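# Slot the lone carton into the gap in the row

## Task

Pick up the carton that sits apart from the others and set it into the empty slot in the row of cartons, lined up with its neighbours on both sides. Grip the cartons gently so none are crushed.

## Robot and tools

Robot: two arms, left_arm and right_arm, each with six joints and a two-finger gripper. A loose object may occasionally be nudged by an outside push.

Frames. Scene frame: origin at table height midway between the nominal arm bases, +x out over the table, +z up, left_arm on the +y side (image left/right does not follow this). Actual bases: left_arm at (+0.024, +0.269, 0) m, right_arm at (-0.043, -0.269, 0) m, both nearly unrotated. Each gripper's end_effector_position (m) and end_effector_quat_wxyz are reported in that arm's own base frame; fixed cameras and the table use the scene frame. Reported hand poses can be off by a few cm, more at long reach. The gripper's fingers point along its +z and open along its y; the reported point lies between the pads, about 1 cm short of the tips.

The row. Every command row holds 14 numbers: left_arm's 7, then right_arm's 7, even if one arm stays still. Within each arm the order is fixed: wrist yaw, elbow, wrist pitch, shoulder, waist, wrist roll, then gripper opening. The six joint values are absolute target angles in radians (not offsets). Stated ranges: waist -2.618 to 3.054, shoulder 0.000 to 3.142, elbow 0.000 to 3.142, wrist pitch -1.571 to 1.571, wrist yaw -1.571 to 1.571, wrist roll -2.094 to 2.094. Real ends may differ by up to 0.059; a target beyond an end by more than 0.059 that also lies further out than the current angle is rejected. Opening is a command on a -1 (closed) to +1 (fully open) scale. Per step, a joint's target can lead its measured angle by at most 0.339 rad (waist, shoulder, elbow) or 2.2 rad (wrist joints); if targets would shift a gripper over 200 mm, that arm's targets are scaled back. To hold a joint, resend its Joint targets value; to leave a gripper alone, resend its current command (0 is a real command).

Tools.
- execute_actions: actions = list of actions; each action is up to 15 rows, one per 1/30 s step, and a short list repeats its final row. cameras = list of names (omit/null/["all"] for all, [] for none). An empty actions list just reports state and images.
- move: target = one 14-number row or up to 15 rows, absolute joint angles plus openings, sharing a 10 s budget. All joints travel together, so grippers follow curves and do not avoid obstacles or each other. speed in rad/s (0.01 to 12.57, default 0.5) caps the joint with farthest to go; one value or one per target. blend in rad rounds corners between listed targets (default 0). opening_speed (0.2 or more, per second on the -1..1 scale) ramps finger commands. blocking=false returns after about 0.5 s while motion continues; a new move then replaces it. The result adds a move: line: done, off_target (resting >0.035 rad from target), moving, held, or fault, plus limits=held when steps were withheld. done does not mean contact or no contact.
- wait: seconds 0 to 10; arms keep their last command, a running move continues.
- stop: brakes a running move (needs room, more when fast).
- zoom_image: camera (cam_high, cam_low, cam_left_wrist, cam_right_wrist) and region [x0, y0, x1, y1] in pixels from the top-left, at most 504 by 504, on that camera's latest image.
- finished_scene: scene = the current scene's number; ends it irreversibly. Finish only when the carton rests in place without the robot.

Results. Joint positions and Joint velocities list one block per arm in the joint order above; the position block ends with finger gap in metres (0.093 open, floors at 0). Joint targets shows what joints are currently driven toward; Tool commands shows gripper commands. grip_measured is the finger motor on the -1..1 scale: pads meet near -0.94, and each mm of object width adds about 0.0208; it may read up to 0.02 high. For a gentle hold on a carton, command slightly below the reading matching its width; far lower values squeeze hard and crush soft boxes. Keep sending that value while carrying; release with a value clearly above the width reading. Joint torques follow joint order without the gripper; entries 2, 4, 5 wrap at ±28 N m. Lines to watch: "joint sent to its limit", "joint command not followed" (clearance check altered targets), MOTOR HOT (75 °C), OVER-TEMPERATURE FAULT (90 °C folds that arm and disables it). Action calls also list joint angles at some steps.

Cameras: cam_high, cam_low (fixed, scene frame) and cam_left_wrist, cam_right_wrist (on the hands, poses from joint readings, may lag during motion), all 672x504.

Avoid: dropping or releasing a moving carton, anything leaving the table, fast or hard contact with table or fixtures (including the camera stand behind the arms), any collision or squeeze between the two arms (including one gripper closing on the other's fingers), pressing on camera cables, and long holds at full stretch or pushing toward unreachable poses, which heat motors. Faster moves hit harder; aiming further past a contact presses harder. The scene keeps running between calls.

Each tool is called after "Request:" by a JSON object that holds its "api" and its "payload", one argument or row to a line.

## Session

Request:
{"api": "execute_actions", "payload": {
  "actions": []
}}

Scene clock: 0.00 s.
left_arm: end_effector_position=(+0.2074, -0.0298, +0.3304) grip_measured=+1.000 end_effector_quat_wxyz=(+0.562, -0.265, +0.782, -0.047) | right_arm: end_effector_position=(+0.2466, +0.0320, +0.2933) grip_measured=+1.000 end_effector_quat_wxyz=(+0.638, +0.239, +0.716, +0.154)
Joint names: [wrist yaw, elbow, wrist pitch, shoulder, waist, wrist roll]
Joint positions: left_arm=[-1.002 1.138 -1.124 0.756 -0.887 -1.067 0.093] | right_arm=[0.602 0.62 -0.31 0.479 0.523 0.656 0.093]
Joint velocities: within noise
Joint torques (N m): no reading
Heat: left arm: 37 °C; right arm: 42 °C.
Joint targets: left_arm=[-1.005 1.150 -1.116 0.757 -0.887 -1.066] | right_arm=[0.603 0.634 -0.295 0.481 0.523 0.655]
Tool commands: left_gripper/opening=+1.0 right_gripper/opening=+1.0
camera_calibration:
cam_left_wrist: T_world_to_cam=[[0.37711, -0.855471, 0.354906, -0.22007], [-0.580038, -0.516889, -0.629589, 0.353875], [0.722041, 0.0315657, -0.69113, 0.158094], [0, 0, 0, 1]] pos_world=[0.174101, -0.01034, 0.410163]
cam_right_wrist: T_world_to_cam=[[-0.150013, -0.827538, -0.540996, 0.221867], [-0.479186, 0.539479, -0.692346, 0.3424], [0.864799, 0.155377, -0.477474, -0.00231603], [0, 0, 0, 1]] pos_world=[0.199359, -0.000754637, 0.355983]

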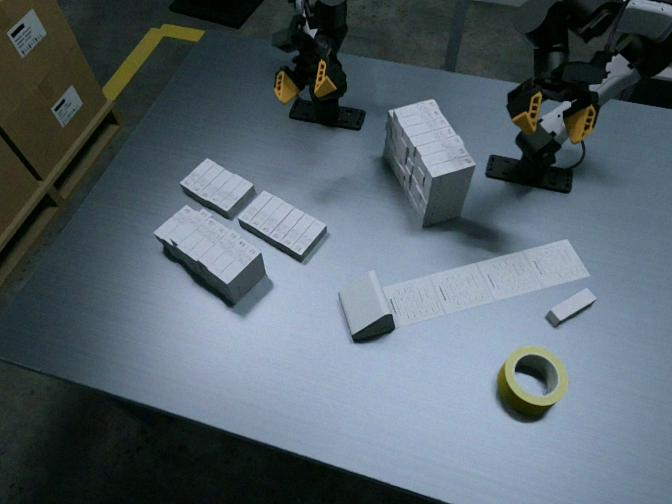

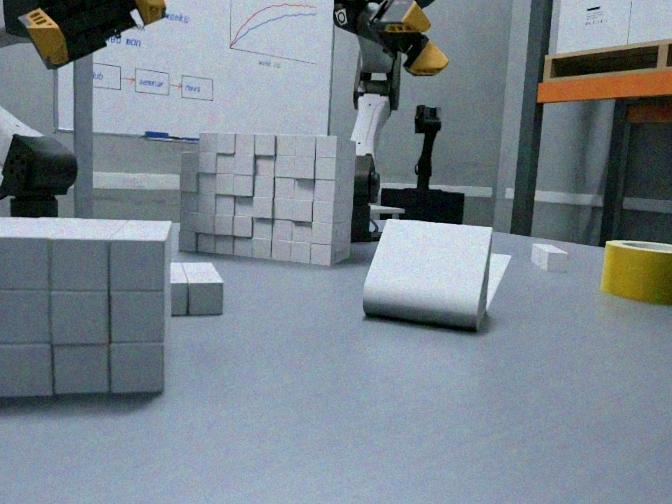

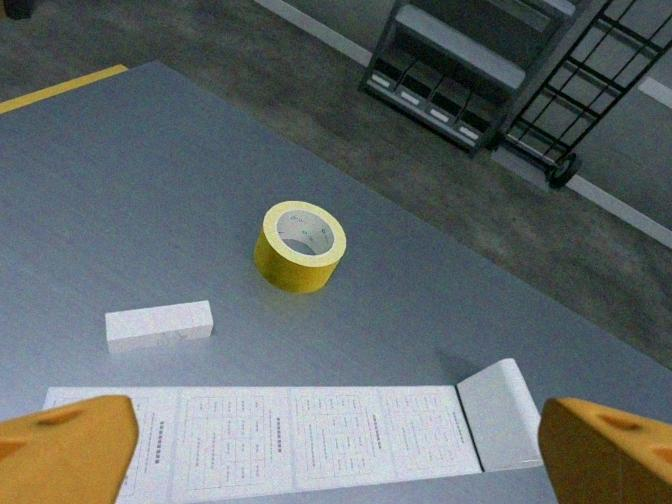

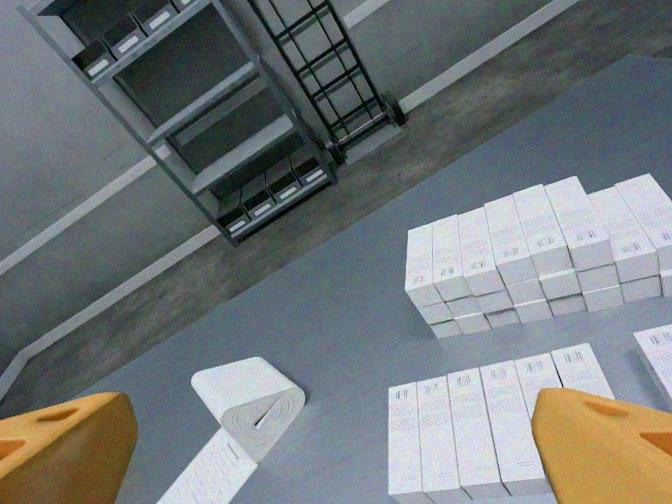

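Request:
{"api": "zoom_image", "payload": {
  "camera": "cam_high",
  "region": [160, 140, 340, 310]
}}

Request:
{"api": "zoom_image", "payload": {
  "camera": "cam_high",
  "region": [510, 250, 630, 350]
}}

Request:
{"api": "zoom_image", "payload": {
  "camera": "cam_left_wrist",
  "region": [80, 280, 240, 370]
}}

Request:
{"api": "zoom_image", "payload": {
  "camera": "cam_right_wrist",
  "region": [370, 300, 672, 504]
}}

Scaled by 2.800.

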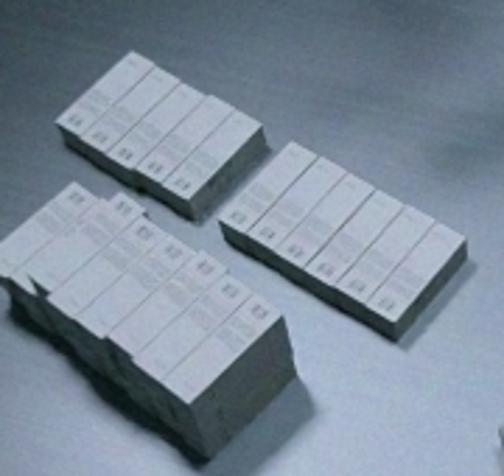

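Scaled by 4.200.

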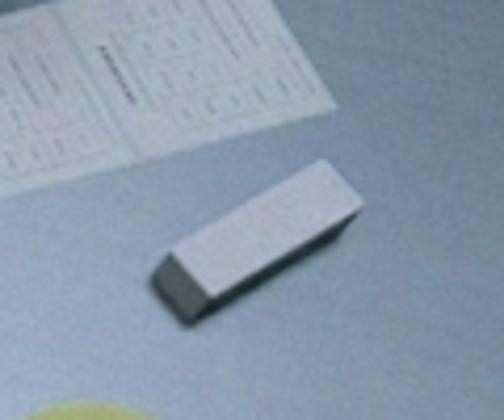

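Scaled by 3.150.

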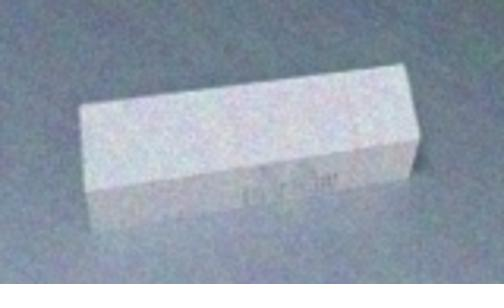

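Scaled by 1.669.

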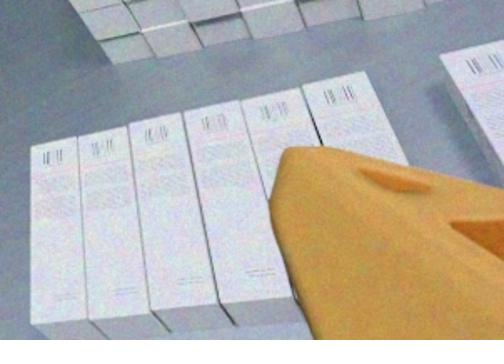

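Request:
{"api": "move", "payload": {
  "target": [0.0, 1.64, -1.235, 1.945, 0.321, 1.081, 1.0, 0.103, 0.755, -0.96, 0.826, -0.123, 0.18, 1.0],
  "speed": 1.1
}}

Request:
{"api": "zoom_image", "payload": {
  "camera": "cam_right_wrist",
  "region": [150, 0, 500, 263]
}}

Scene clock: 175.10 s.
left_arm: end_effector_position=(+0.3493, +0.1206, +0.0933) grip_measured=+1.000 end_effector_quat_wxyz=(-0.002, +0.363, +0.932, +0.010) | right_arm: end_effector_position=(+0.2032, -0.0428, +0.1312) grip_measured=+1.000 end_effector_quat_wxyz=(+0.253, +0.160, +0.953, -0.045)
Joint names: [wrist yaw, elbow, wrist pitch, shoulder, waist, wrist roll]
Joint positions: left_arm=[-0.017 1.608 -1.226 1.943 0.325 1.068 0.093] | right_arm=[0.111 0.721 -0.965 0.819 -0.118 0.187 0.093]
Joint velocities: within noise
Joint torques (N m): left_arm=[0.22 10.45 0 -9.48 -0.46 0.22] | right_arm=[-0.1 10.51 1.35 0.39 -0.08 -0.06]
Heat: left arm: 42 °C; right arm: 51 °C.
Joint targets: left_arm=[0.000 1.640 -1.235 1.945 0.321 1.081] | right_arm=[0.103 0.755 -0.960 0.826 -0.123 0.180]
move: done
camera_calibration:
cam_left_wrist: T_world_to_cam=[[-0.683919, -0.728643, -0.0365345, 0.33111], [-0.671977, 0.60965, 0.420444, 0.162963], [-0.28408, 0.3121, -0.906583, 0.224755], [0, 0, 0, 1]] pos_world=[0.399809, 0.0717648, 0.147339]
cam_right_wrist: T_world_to_cam=[[-0.345265, -0.938503, -0.00227925, 0.0299123], [-0.935246, 0.344267, -0.0824372, 0.254037], [0.0781522, -0.026331, -0.996594, 0.189542], [0, 0, 0, 1]] pos_world=[0.233102, -0.0543929, 0.209907]

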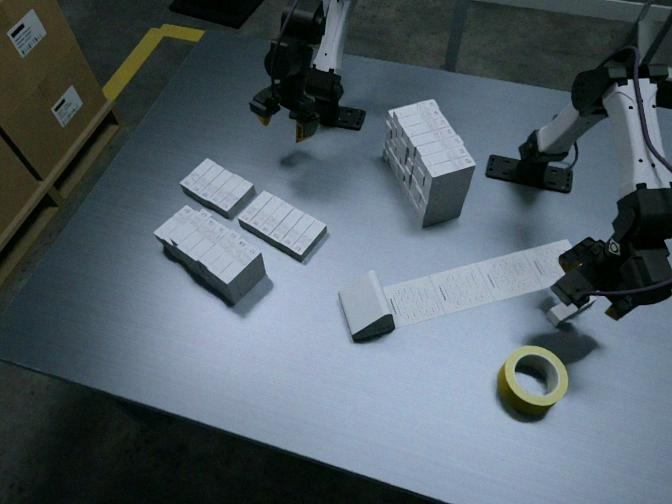

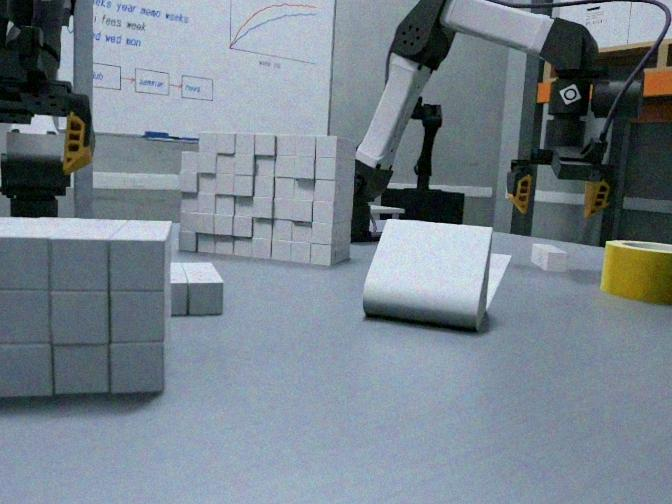

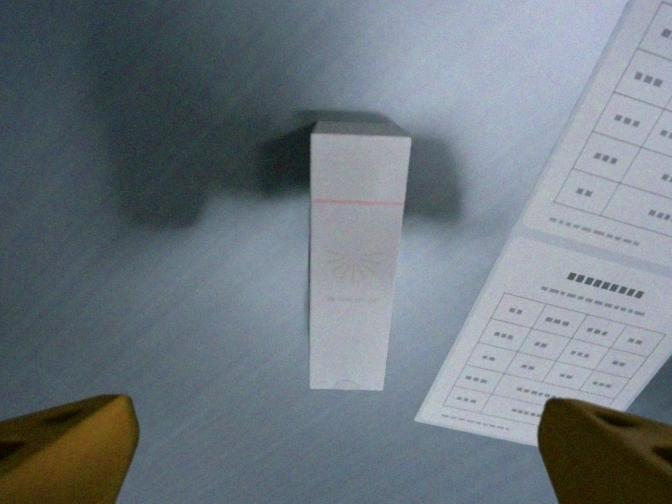

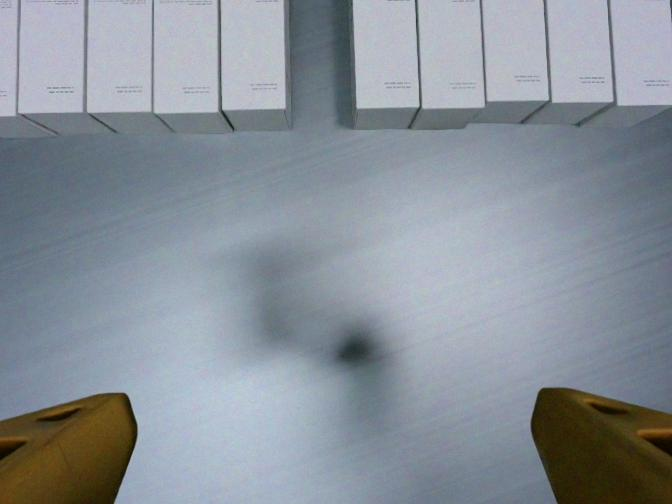

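Scaled by 1.440.

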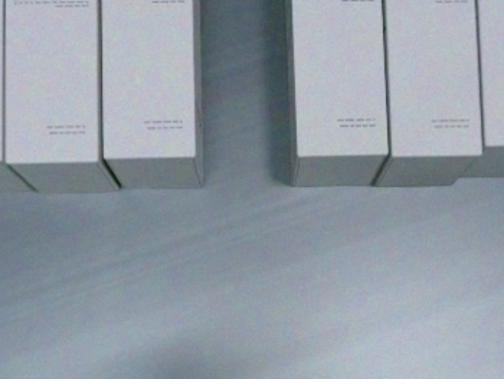

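Request:
{"api": "move", "payload": {
  "target": [0.016, 1.407, -0.952, 2.013, 0.317, 1.115, 1.0, 0.103, 0.755, -0.96, 0.826, -0.123, 0.18, 1.0],
  "speed": 0.25
}}

Request:
{"api": "zoom_image", "payload": {
  "camera": "cam_low",
  "region": [460, 150, 672, 310]
}}

Scene clock: 226.50 s.
left_arm: end_effector_position=(+0.3508, +0.1175, +0.0233) grip_measured=+1.000 end_effector_quat_wxyz=(+0.003, +0.380, +0.925, +0.003) | right_arm: end_effector_position=(+0.2031, -0.0428, +0.1311) grip_measured=+1.000 end_effector_quat_wxyz=(+0.252, +0.160, +0.953, -0.045)
Joint names: [wrist yaw, elbow, wrist pitch, shoulder, waist, wrist roll]
Joint positions: left_arm=[-0.001 1.412 -0.969 2.005 0.323 1.103 0.093] | right_arm=[0.111 0.721 -0.965 0.819 -0.118 0.186 0.093]
Joint velocities: within noise
Joint torques (N m): left_arm=[0.25 6.35 0.24 -9.31 -0.64 0.23] | right_arm=[-0.09 10.5 1.35 0.38 -0.09 -0.05]
Heat: left arm: 46 °C; right arm: 48 °C.
Joint targets: left_arm=[0.016 1.407 -0.952 2.013 0.317 1.115] | right_arm=[0.103 0.755 -0.960 0.826 -0.123 0.180]
move: done
camera_calibration:
cam_left_wrist: T_world_to_cam=[[-0.710139, -0.703515, -0.0277228, 0.333355], [-0.650355, 0.640377, 0.408602, 0.18427], [-0.269705, 0.308194, -0.912292, 0.158254], [0, 0, 0, 1]] pos_world=[0.399251, 0.0677454, 0.0783223]
cam_right_wrist: T_world_to_cam=[[-0.344762, -0.938687, -0.002239, 0.0298353], [-0.935497, 0.343785, -0.0815871, 0.253749], [0.0773545, -0.0260336, -0.996664, 0.189671], [0, 0, 0, 1]] pos_world=[0.232996, -0.0542912, 0.209807]

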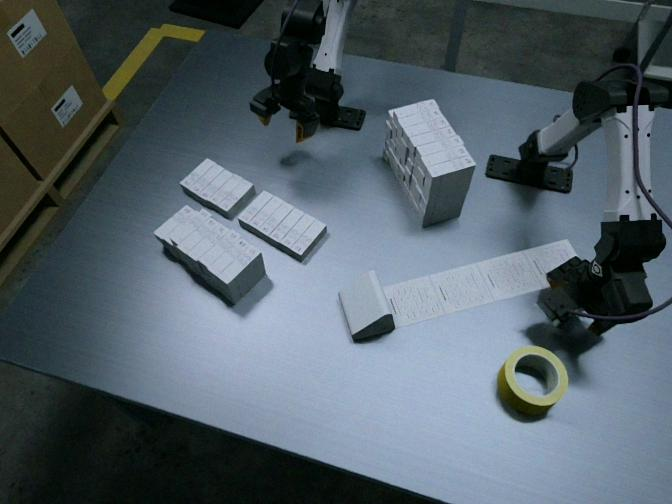

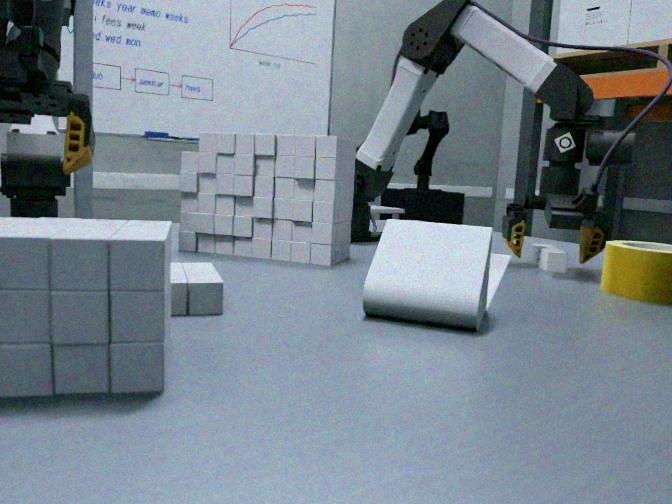

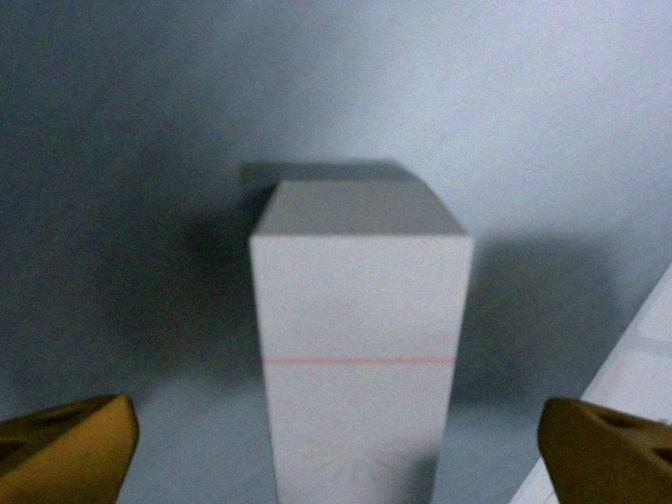

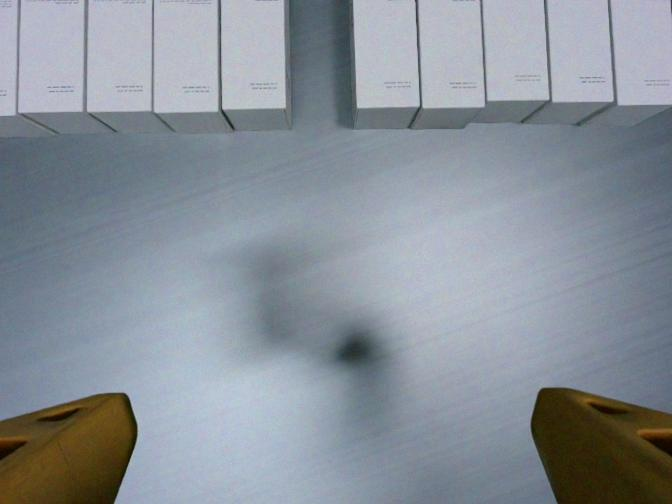

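Scaled by 2.377.

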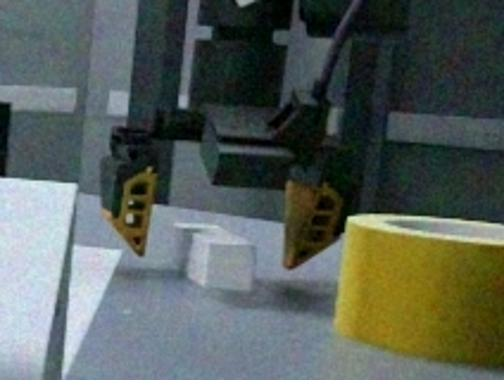

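Request:
{"api": "move", "payload": {
  "target": [0.016, 1.407, -0.952, 2.013, 0.317, 1.115, -0.37, 0.103, 0.755, -0.96, 0.826, -0.123, 0.18, 1.0],
  "opening_speed": 0.7,
  "cameras": ["cam_left_wrist", "cam_low"]
}}

Scene clock: 238.83 s.
left_arm: end_effector_position=(+0.3510, +0.1174, +0.0233) grip_measured=-0.365 end_effector_quat_wxyz=(+0.004, +0.380, +0.925, +0.003) | right_arm: end_effector_position=(+0.2031, -0.0428, +0.1311) grip_measured=+1.000 end_effector_quat_wxyz=(+0.252, +0.160, +0.953, -0.045)
Joint names: [wrist yaw, elbow, wrist pitch, shoulder, waist, wrist roll]
Joint positions: left_arm=[0 1.412 -0.968 2.005 0.323 1.103 0.028] | right_arm=[0.111 0.721 -0.965 0.819 -0.118 0.186 0.093]
Joint velocities: within noise
Joint torques (N m): left_arm=[0.23 6.38 0.26 -9.24 -0.72 0.21] | right_arm=[-0.09 10.51 1.35 0.38 -0.09 -0.05]
Heat: left arm: 44 °C; right arm: 48 °C.
Joint targets: left_arm=[0.016 1.407 -0.952 2.013 0.317 1.115] | right_arm=[0.103 0.755 -0.960 0.826 -0.123 0.180]
move: done
camera_calibration:
cam_left_wrist: T_world_to_cam=[[-0.710374, -0.703273, -0.0278713, 0.333519], [-0.650548, 0.640973, 0.407359, 0.184561], [-0.26862, 0.307509, -0.912843, 0.158086], [0, 0, 0, 1]] pos_world=[0.399454, 0.0676435, 0.078421]
Images, in order (width x height): cam_low 672x504, cam_left_wrist 672x504.

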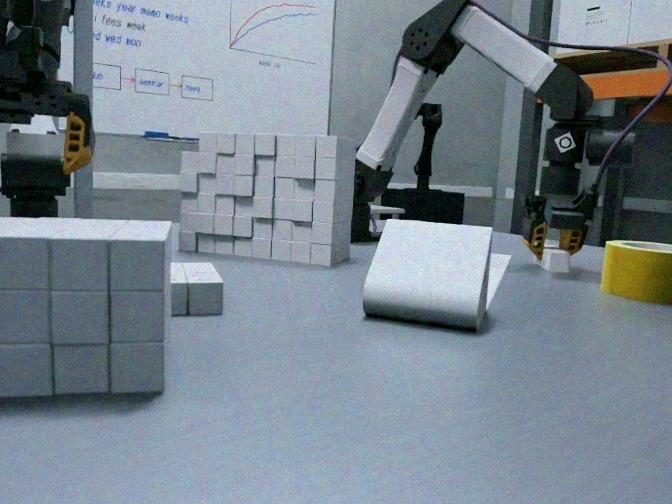

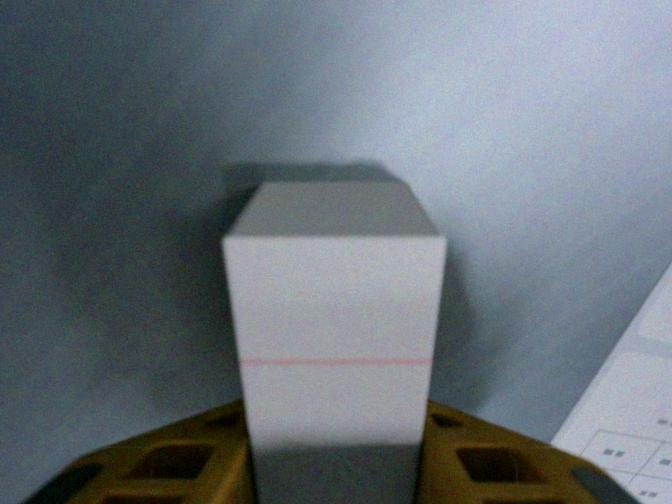

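Request:
{"api": "move", "payload": {
  "target": [
    [0.016, 1.869, -1.469, 1.935, 0.317, 1.115, -0.37, 0.103, 0.755, -0.96, 0.826, -0.123, 0.18, 1.0],
    [0.016, 2.068, -1.41, 2.190, -0.838, 1.524, -0.37, 0.103, 0.755, -0.96, 0.826, -0.123, 0.18, 1.0]
  ],
  "speed": [0.4, 0.6],
  "blend": [0.05, 0]
}}

Scene clock: 271.30 s.
left_arm: end_effector_position=(+0.2802, -0.3161, +0.1102) grip_measured=-0.365 end_effector_quat_wxyz=(+0.001, +0.923, +0.384, -0.004) | right_arm: end_effector_position=(+0.2031, -0.0428, +0.1311) grip_measured=+1.000 end_effector_quat_wxyz=(+0.252, +0.160, +0.953, -0.045)
Joint names: [wrist yaw, elbow, wrist pitch, shoulder, waist, wrist roll]
Joint positions: left_arm=[0.008 2.033 -1.423 2.182 -0.842 1.51 0.028] | right_arm=[0.111 0.721 -0.965 0.819 -0.118 0.186 0.093]
Joint velocities: within noise
Joint torques (N m): left_arm=[0.16 10.74 0.16 -10.91 0.14 0.23] | right_arm=[-0.09 10.51 1.35 0.38 -0.08 -0.05]
Heat: left arm: 44 °C; right arm: 48 °C.
Joint targets: left_arm=[0.016 2.068 -1.410 2.190 -0.838 1.524] | right_arm=[0.103 0.755 -0.960 0.826 -0.123 0.180]
move: done
camera_calibration:
cam_left_wrist: T_world_to_cam=[[-0.702307, 0.711643, -0.0181507, 0.424751], [0.645924, 0.647753, 0.403978, 0.0202435], [0.299245, 0.271992, -0.914589, 0.181483], [0, 0, 0, 1]] pos_world=[0.230922, -0.364746, 0.165514]
cam_right_wrist: T_world_to_cam=[[-0.344762, -0.938687, -0.002239, 0.0298353], [-0.935497, 0.343785, -0.0815871, 0.253749], [0.0773545, -0.0260336, -0.996664, 0.189671], [0, 0, 0, 1]] pos_world=[0.232996, -0.0542912, 0.209807]

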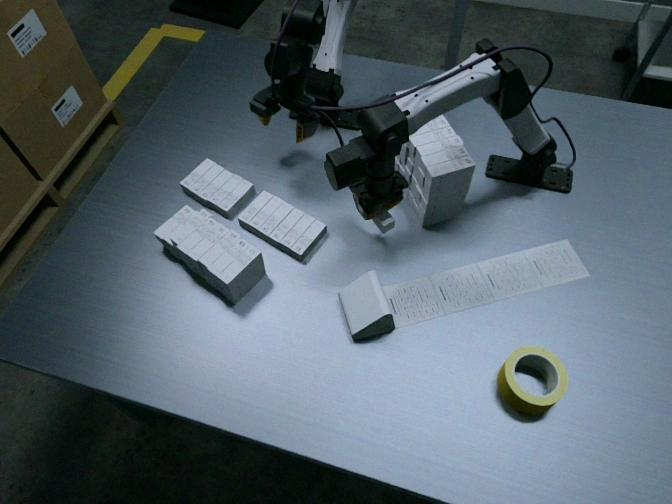

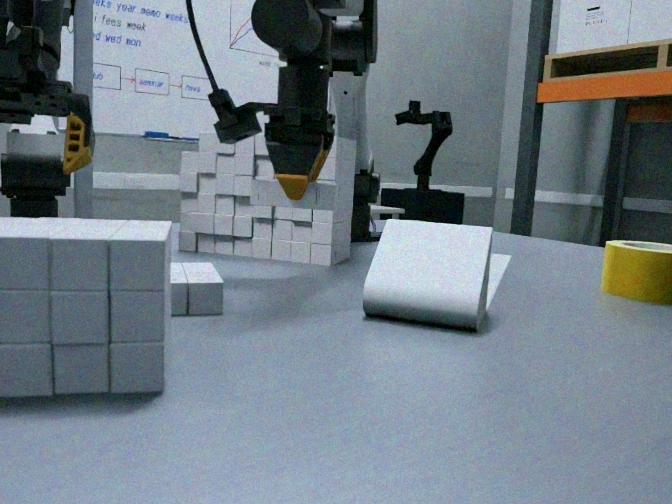

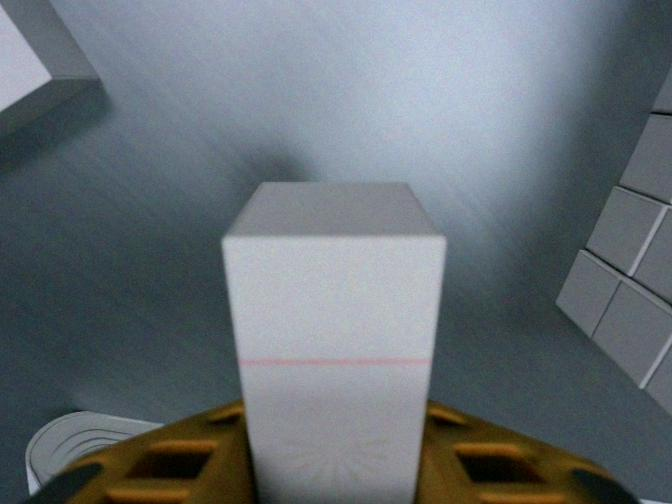

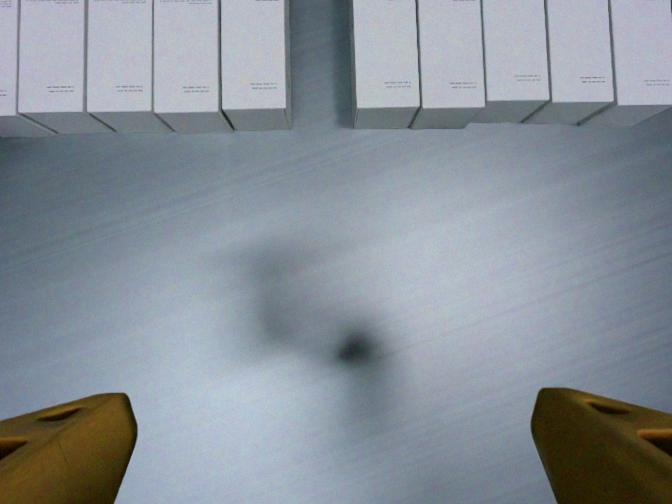

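Request:
{"api": "move", "payload": {
  "target": [0.016, 1.748, -1.094, 2.216, -0.838, 1.524, -0.37, 0.103, 0.755, -0.96, 0.826, -0.123, 0.18, 1.0],
  "speed": 0.2,
  "cameras": ["cam_low", "cam_left_wrist", "cam_high"]
}}

Request:
{"api": "zoom_image", "payload": {
  "camera": "cam_low",
  "region": [200, 160, 370, 300]
}}

Scene clock: 284.83 s.
left_arm: end_effector_position=(+0.2819, -0.3180, +0.0293) grip_measured=-0.365 end_effector_quat_wxyz=(+0.004, +0.923, +0.384, -0.003) | right_arm: end_effector_position=(+0.2031, -0.0428, +0.1311) grip_measured=+1.000 end_effector_quat_wxyz=(+0.252, +0.160, +0.953, -0.045)
Joint names: [wrist yaw, elbow, wrist pitch, shoulder, waist, wrist roll]
Joint positions: left_arm=[0.008 1.753 -1.109 2.208 -0.842 1.511 0.028] | right_arm=[0.111 0.721 -0.965 0.819 -0.118 0.186 0.093]
Joint velocities: within noise
Joint torques (N m): left_arm=[0.17 6.54 0.22 -11.1 0.13 0.23] | right_arm=[-0.1 10.5 1.35 0.38 -0.08 -0.05]
Heat: left arm: 48 °C; right arm: 48 °C.
Joint targets: left_arm=[0.016 1.748 -1.094 2.216 -0.838 1.524] | right_arm=[0.103 0.755 -0.960 0.826 -0.123 0.180]
move: done
camera_calibration:
cam_left_wrist: T_world_to_cam=[[-0.701676, 0.712056, -0.0250224, 0.425939], [0.644547, 0.649336, 0.403636, 0.0538809], [0.303659, 0.267094, -0.914578, 0.104755], [0, 0, 0, 1]] pos_world=[0.232333, -0.366259, 0.084716]
Images, in order (width x height): cam_high 672x504, cam_low 672x504, cam_left_wrist 672x504.

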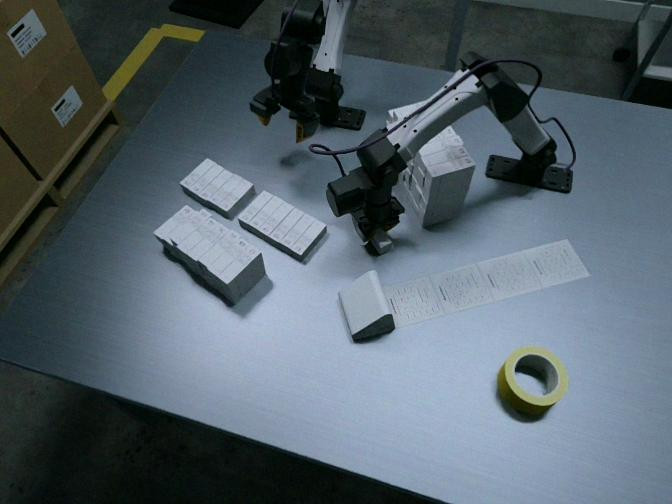

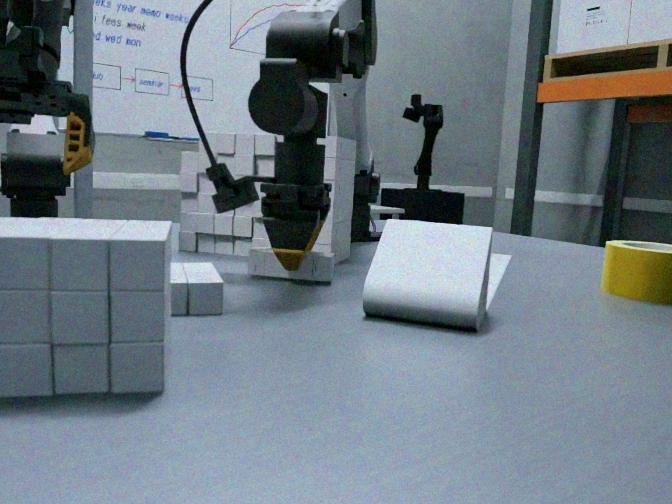

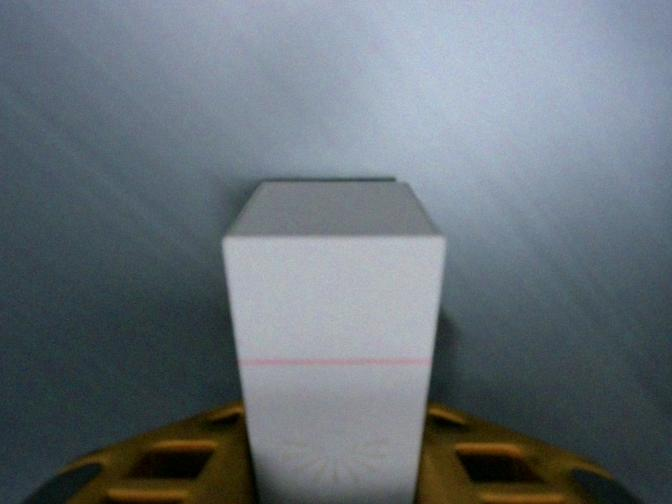

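Scaled by 2.965.

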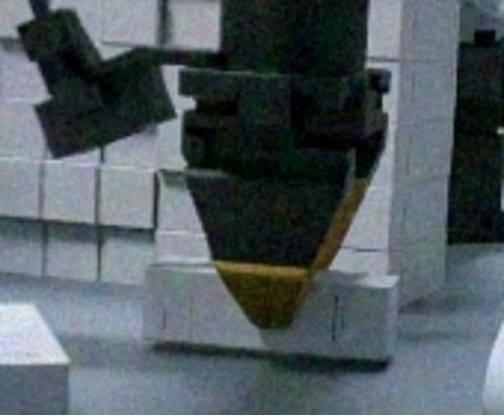

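Request:
{"api": "move", "payload": {
  "target": [
    [0.016, 1.748, -1.094, 2.216, -0.838, 1.524, -0.05, 0.103, 0.755, -0.96, 0.826, -0.123, 0.18, 1.0],
    [0.016, 1.95, -1.35, 2.07, -0.838, 1.524, -0.05, 0.103, 0.755, -0.96, 0.826, -0.123, 0.18, 1.0],
    [0.016, 1.85, -1.35, 1.95, -0.3, 1.3, -0.05, 0.103, 0.755, -0.96, 0.826, -0.123, 0.18, 1.0],
    [0.016, 1.64, -1.235, 1.85, 0.3, 1.1, -0.05, -0.175, 0.996, -0.543, 1.473, 0.423, -0.307, 1.0]
  ],
  "speed": [0.2, 0.3, 0.7, 0.7],
  "blend": [0, 0.04, 0.05, 0],
  "opening_speed": 0.6
}}

Scene clock: 311.30 s.
left_arm: end_effector_position=(+0.3567, +0.1111, +0.1187) grip_measured=-0.052 end_effector_quat_wxyz=(+0.029, +0.391, +0.920, +0.018) | right_arm: end_effector_position=(+0.3083, +0.1682, +0.0985) grip_measured=+1.000 end_effector_quat_wxyz=(+0.239, -0.359, +0.897, +0.093)
Joint names: [wrist yaw, elbow, wrist pitch, shoulder, waist, wrist roll]
Joint positions: left_arm=[0.011 1.648 -1.252 1.899 0.307 1.11 0.043] | right_arm=[-0.162 0.96 -0.569 1.466 0.422 -0.298 0.093]
Joint velocities: within noise
Joint torques (N m): left_arm=[0.13 6.58 0.33 -13.71 -0.7 -0.02] | right_arm=[-0.35 10.51 1.52 -5 0.46 -0.06]
Heat: left arm: 50 °C; right arm: 48 °C.
Joint targets: left_arm=[0.016 1.640 -1.235 1.850 0.300 1.100] | right_arm=[-0.175 0.996 -0.543 1.473 0.423 -0.307]
move: off_target (left_arm, right_arm); left_arm: the shoulder is farthest, 0.049 rad from its target; right_arm: the elbow is farthest, 0.036 rad from its target
camera_calibration:
cam_left_wrist: T_world_to_cam=[[-0.72328, -0.686429, -0.0753785, 0.344202], [-0.658556, 0.652799, 0.374377, 0.158879], [-0.207776, 0.32042, -0.924208, 0.226835], [0, 0, 0, 1]] pos_world=[0.400716, 0.0598713, 0.176107]
cam_right_wrist: T_world_to_cam=[[0.676093, -0.736813, -0.00244183, -0.0846428], [-0.734415, -0.673617, -0.0829138, 0.386252], [0.0594471, 0.0578507, -0.996554, 0.14589], [0, 0, 0, 1]] pos_world=[0.332223, 0.18938, 0.177207]

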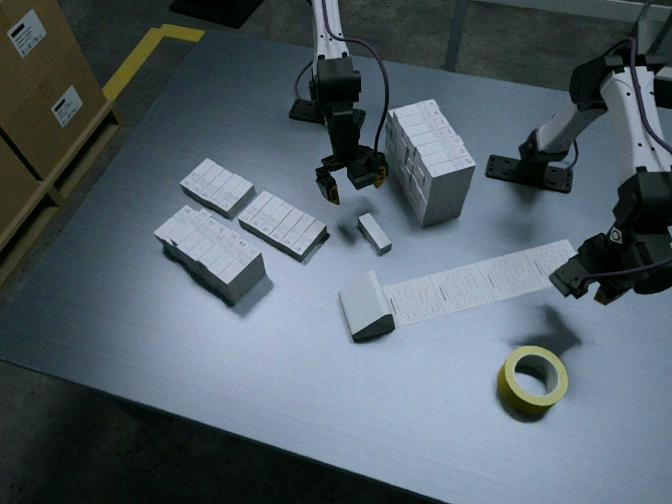

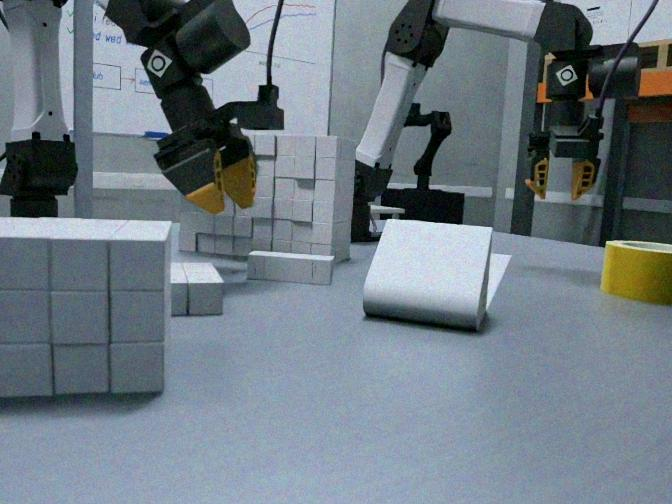

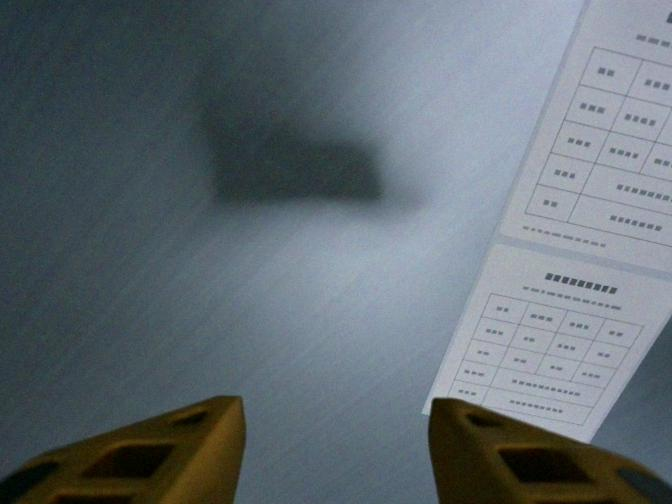

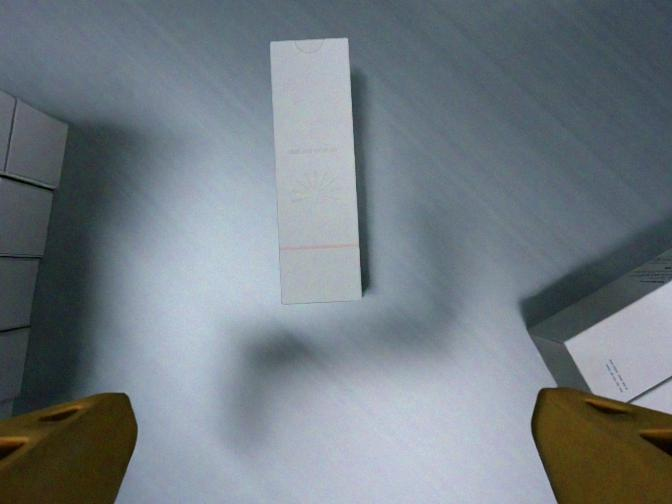

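Request:
{"api": "move", "payload": {
  "target": [0.016, 1.64, -1.235, 1.85, 0.3, 1.1, -0.05, -0.146, 0.940, -0.240, 1.753, 0.479, -0.267, 1.0],
  "speed": 0.25
}}

Request:
{"api": "zoom_image", "payload": {
  "camera": "cam_low",
  "region": [180, 150, 370, 310]
}}

Scene clock: 339.73 s.
left_arm: end_effector_position=(+0.3568, +0.1111, +0.1187) grip_measured=-0.052 end_effector_quat_wxyz=(+0.029, +0.391, +0.920, +0.018) | right_arm: end_effector_position=(+0.3402, +0.2024, +0.0288) grip_measured=+1.000 end_effector_quat_wxyz=(+0.240, -0.371, +0.892, +0.096)
Joint names: [wrist yaw, elbow, wrist pitch, shoulder, waist, wrist roll]
Joint positions: left_arm=[0.011 1.648 -1.252 1.899 0.307 1.11 0.043] | right_arm=[-0.148 0.944 -0.268 1.744 0.474 -0.276 0.093]
Joint velocities: within noise
Joint torques (N m): left_arm=[0.13 6.56 0.35 -13.72 -0.76 -0.02] | right_arm=[-0.16 5.89 1.57 -6.69 0.83 0.11]
Heat: left arm: 52 °C; right arm: 47 °C.
Joint targets: left_arm=[0.016 1.640 -1.235 1.850 0.300 1.100] | right_arm=[-0.146 0.940 -0.240 1.753 0.479 -0.267]
move: off_target (left_arm); left_arm: the shoulder is farthest, 0.049 rad from its target
camera_calibration:
cam_left_wrist: T_world_to_cam=[[-0.72324, -0.686436, -0.0756992, 0.344316], [-0.658692, 0.652738, 0.374244, 0.159027], [-0.207483, 0.320531, -0.924235, 0.226737], [0, 0, 0, 1]] pos_world=[0.400816, 0.0598716, 0.176108]
cam_right_wrist: T_world_to_cam=[[0.694868, -0.719137, -0.000202245, -0.0911798], [-0.716529, -0.692324, -0.0852838, 0.424674], [0.0611907, 0.059406, -0.996357, 0.0716688], [0, 0, 0, 1]] pos_world=[0.363264, 0.224184, 0.107607]

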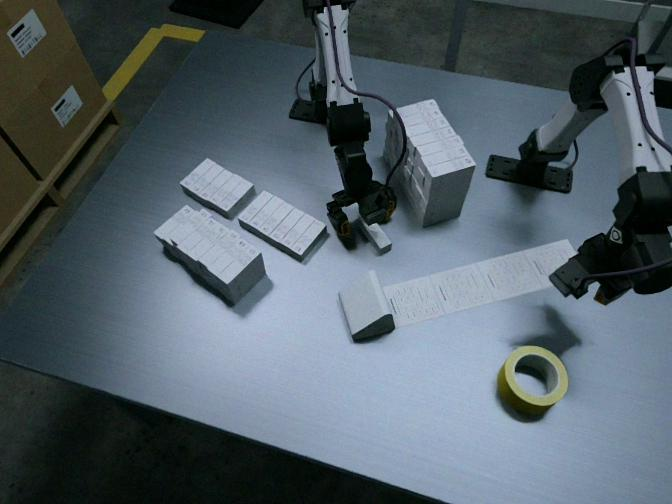

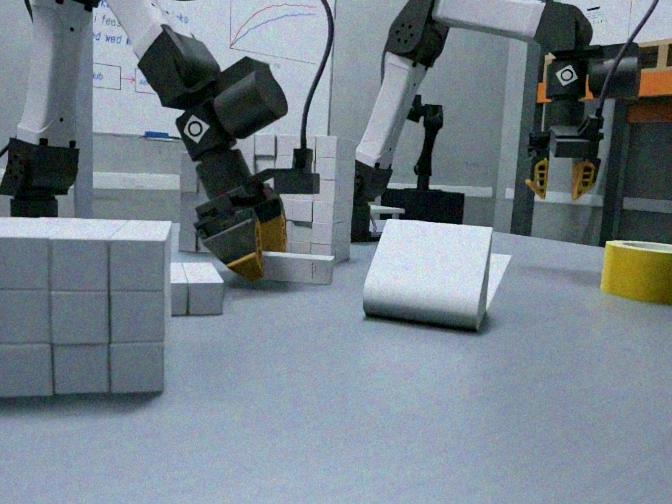

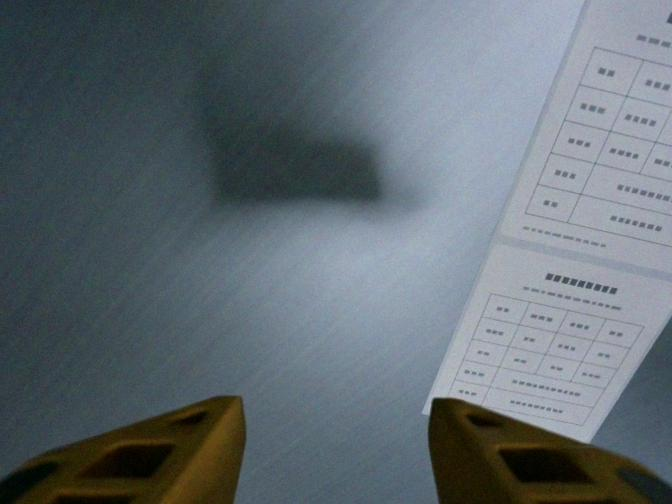

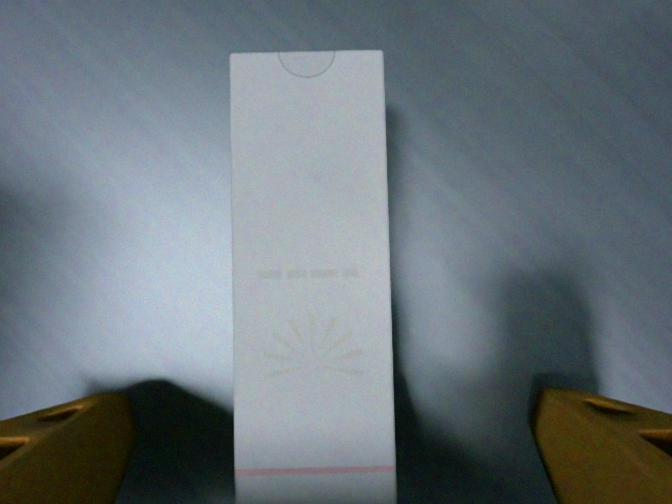

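Scaled by 2.653.

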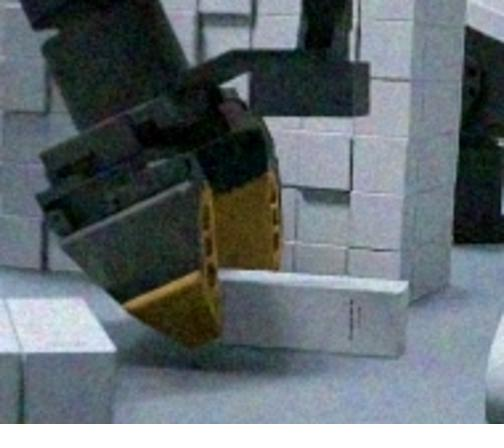

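Request:
{"api": "move", "payload": {
  "target": [
    [0.016, 1.64, -1.235, 1.85, 0.3, 1.1, -0.05, -0.146, 0.940, -0.240, 1.753, 0.490, -0.267, 1.0],
    [0.016, 1.64, -1.235, 1.85, 0.3, 1.1, -0.05, -0.146, 0.940, -0.240, 1.753, 0.490, -0.267, -0.37]
  ],
  "speed": 0.1,
  "opening_speed": 0.7,
  "cameras": ["cam_low", "cam_right_wrist"]
}}

Scene clock: 356.10 s.
left_arm: end_effector_position=(+0.3569, +0.1111, +0.1187) grip_measured=-0.052 end_effector_quat_wxyz=(+0.029, +0.391, +0.920, +0.018) | right_arm: end_effector_position=(+0.3381, +0.2061, +0.0289) grip_measured=-0.363 end_effector_quat_wxyz=(+0.239, -0.375, +0.890, +0.097)
Joint names: [wrist yaw, elbow, wrist pitch, shoulder, waist, wrist roll]
Joint positions: left_arm=[0.011 1.648 -1.251 1.899 0.307 1.11 0.043] | right_arm=[-0.147 0.944 -0.268 1.744 0.485 -0.276 0.028]
Joint velocities: within noise
Joint torques (N m): left_arm=[0.12 6.64 0.33 -13.74 -0.77 -0.03] | right_arm=[-0.16 5.9 1.56 -6.71 0.84 0.1]
Heat: left arm: 54 °C; right arm: 46 °C.
Joint targets: left_arm=[0.016 1.640 -1.235 1.850 0.300 1.100] | right_arm=[-0.146 0.940 -0.240 1.753 0.490 -0.267]
move: off_target (left_arm); left_arm: the shoulder is farthest, 0.049 rad from its target
camera_calibration:
cam_right_wrist: T_world_to_cam=[[0.70234, -0.711841, 0.000500949, -0.0910809], [-0.709183, -0.699778, -0.0858549, 0.424854], [0.0614656, 0.0599441, -0.996308, 0.0714497], [0, 0, 0, 1]] pos_world=[0.360877, 0.228185, 0.107707]
Images, in order (width x height): cam_low 672x504, cam_right_wrist 672x504.

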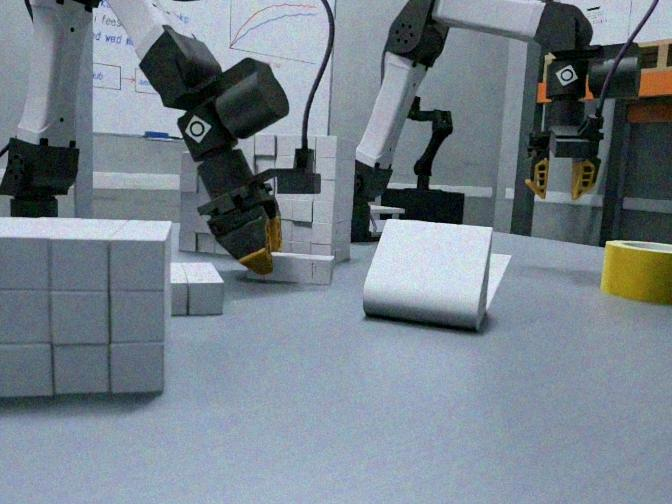

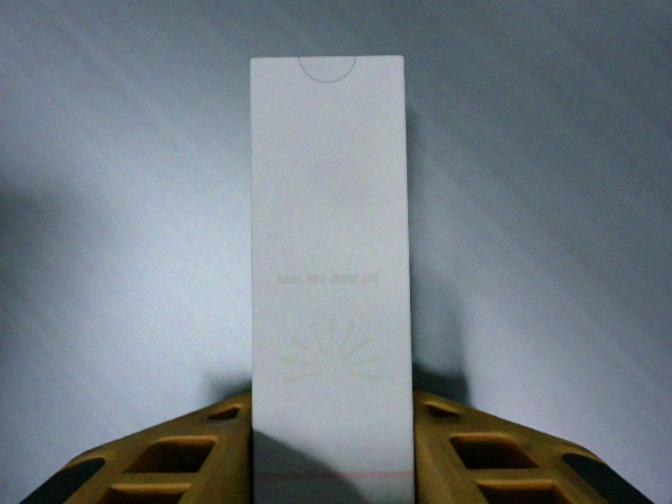

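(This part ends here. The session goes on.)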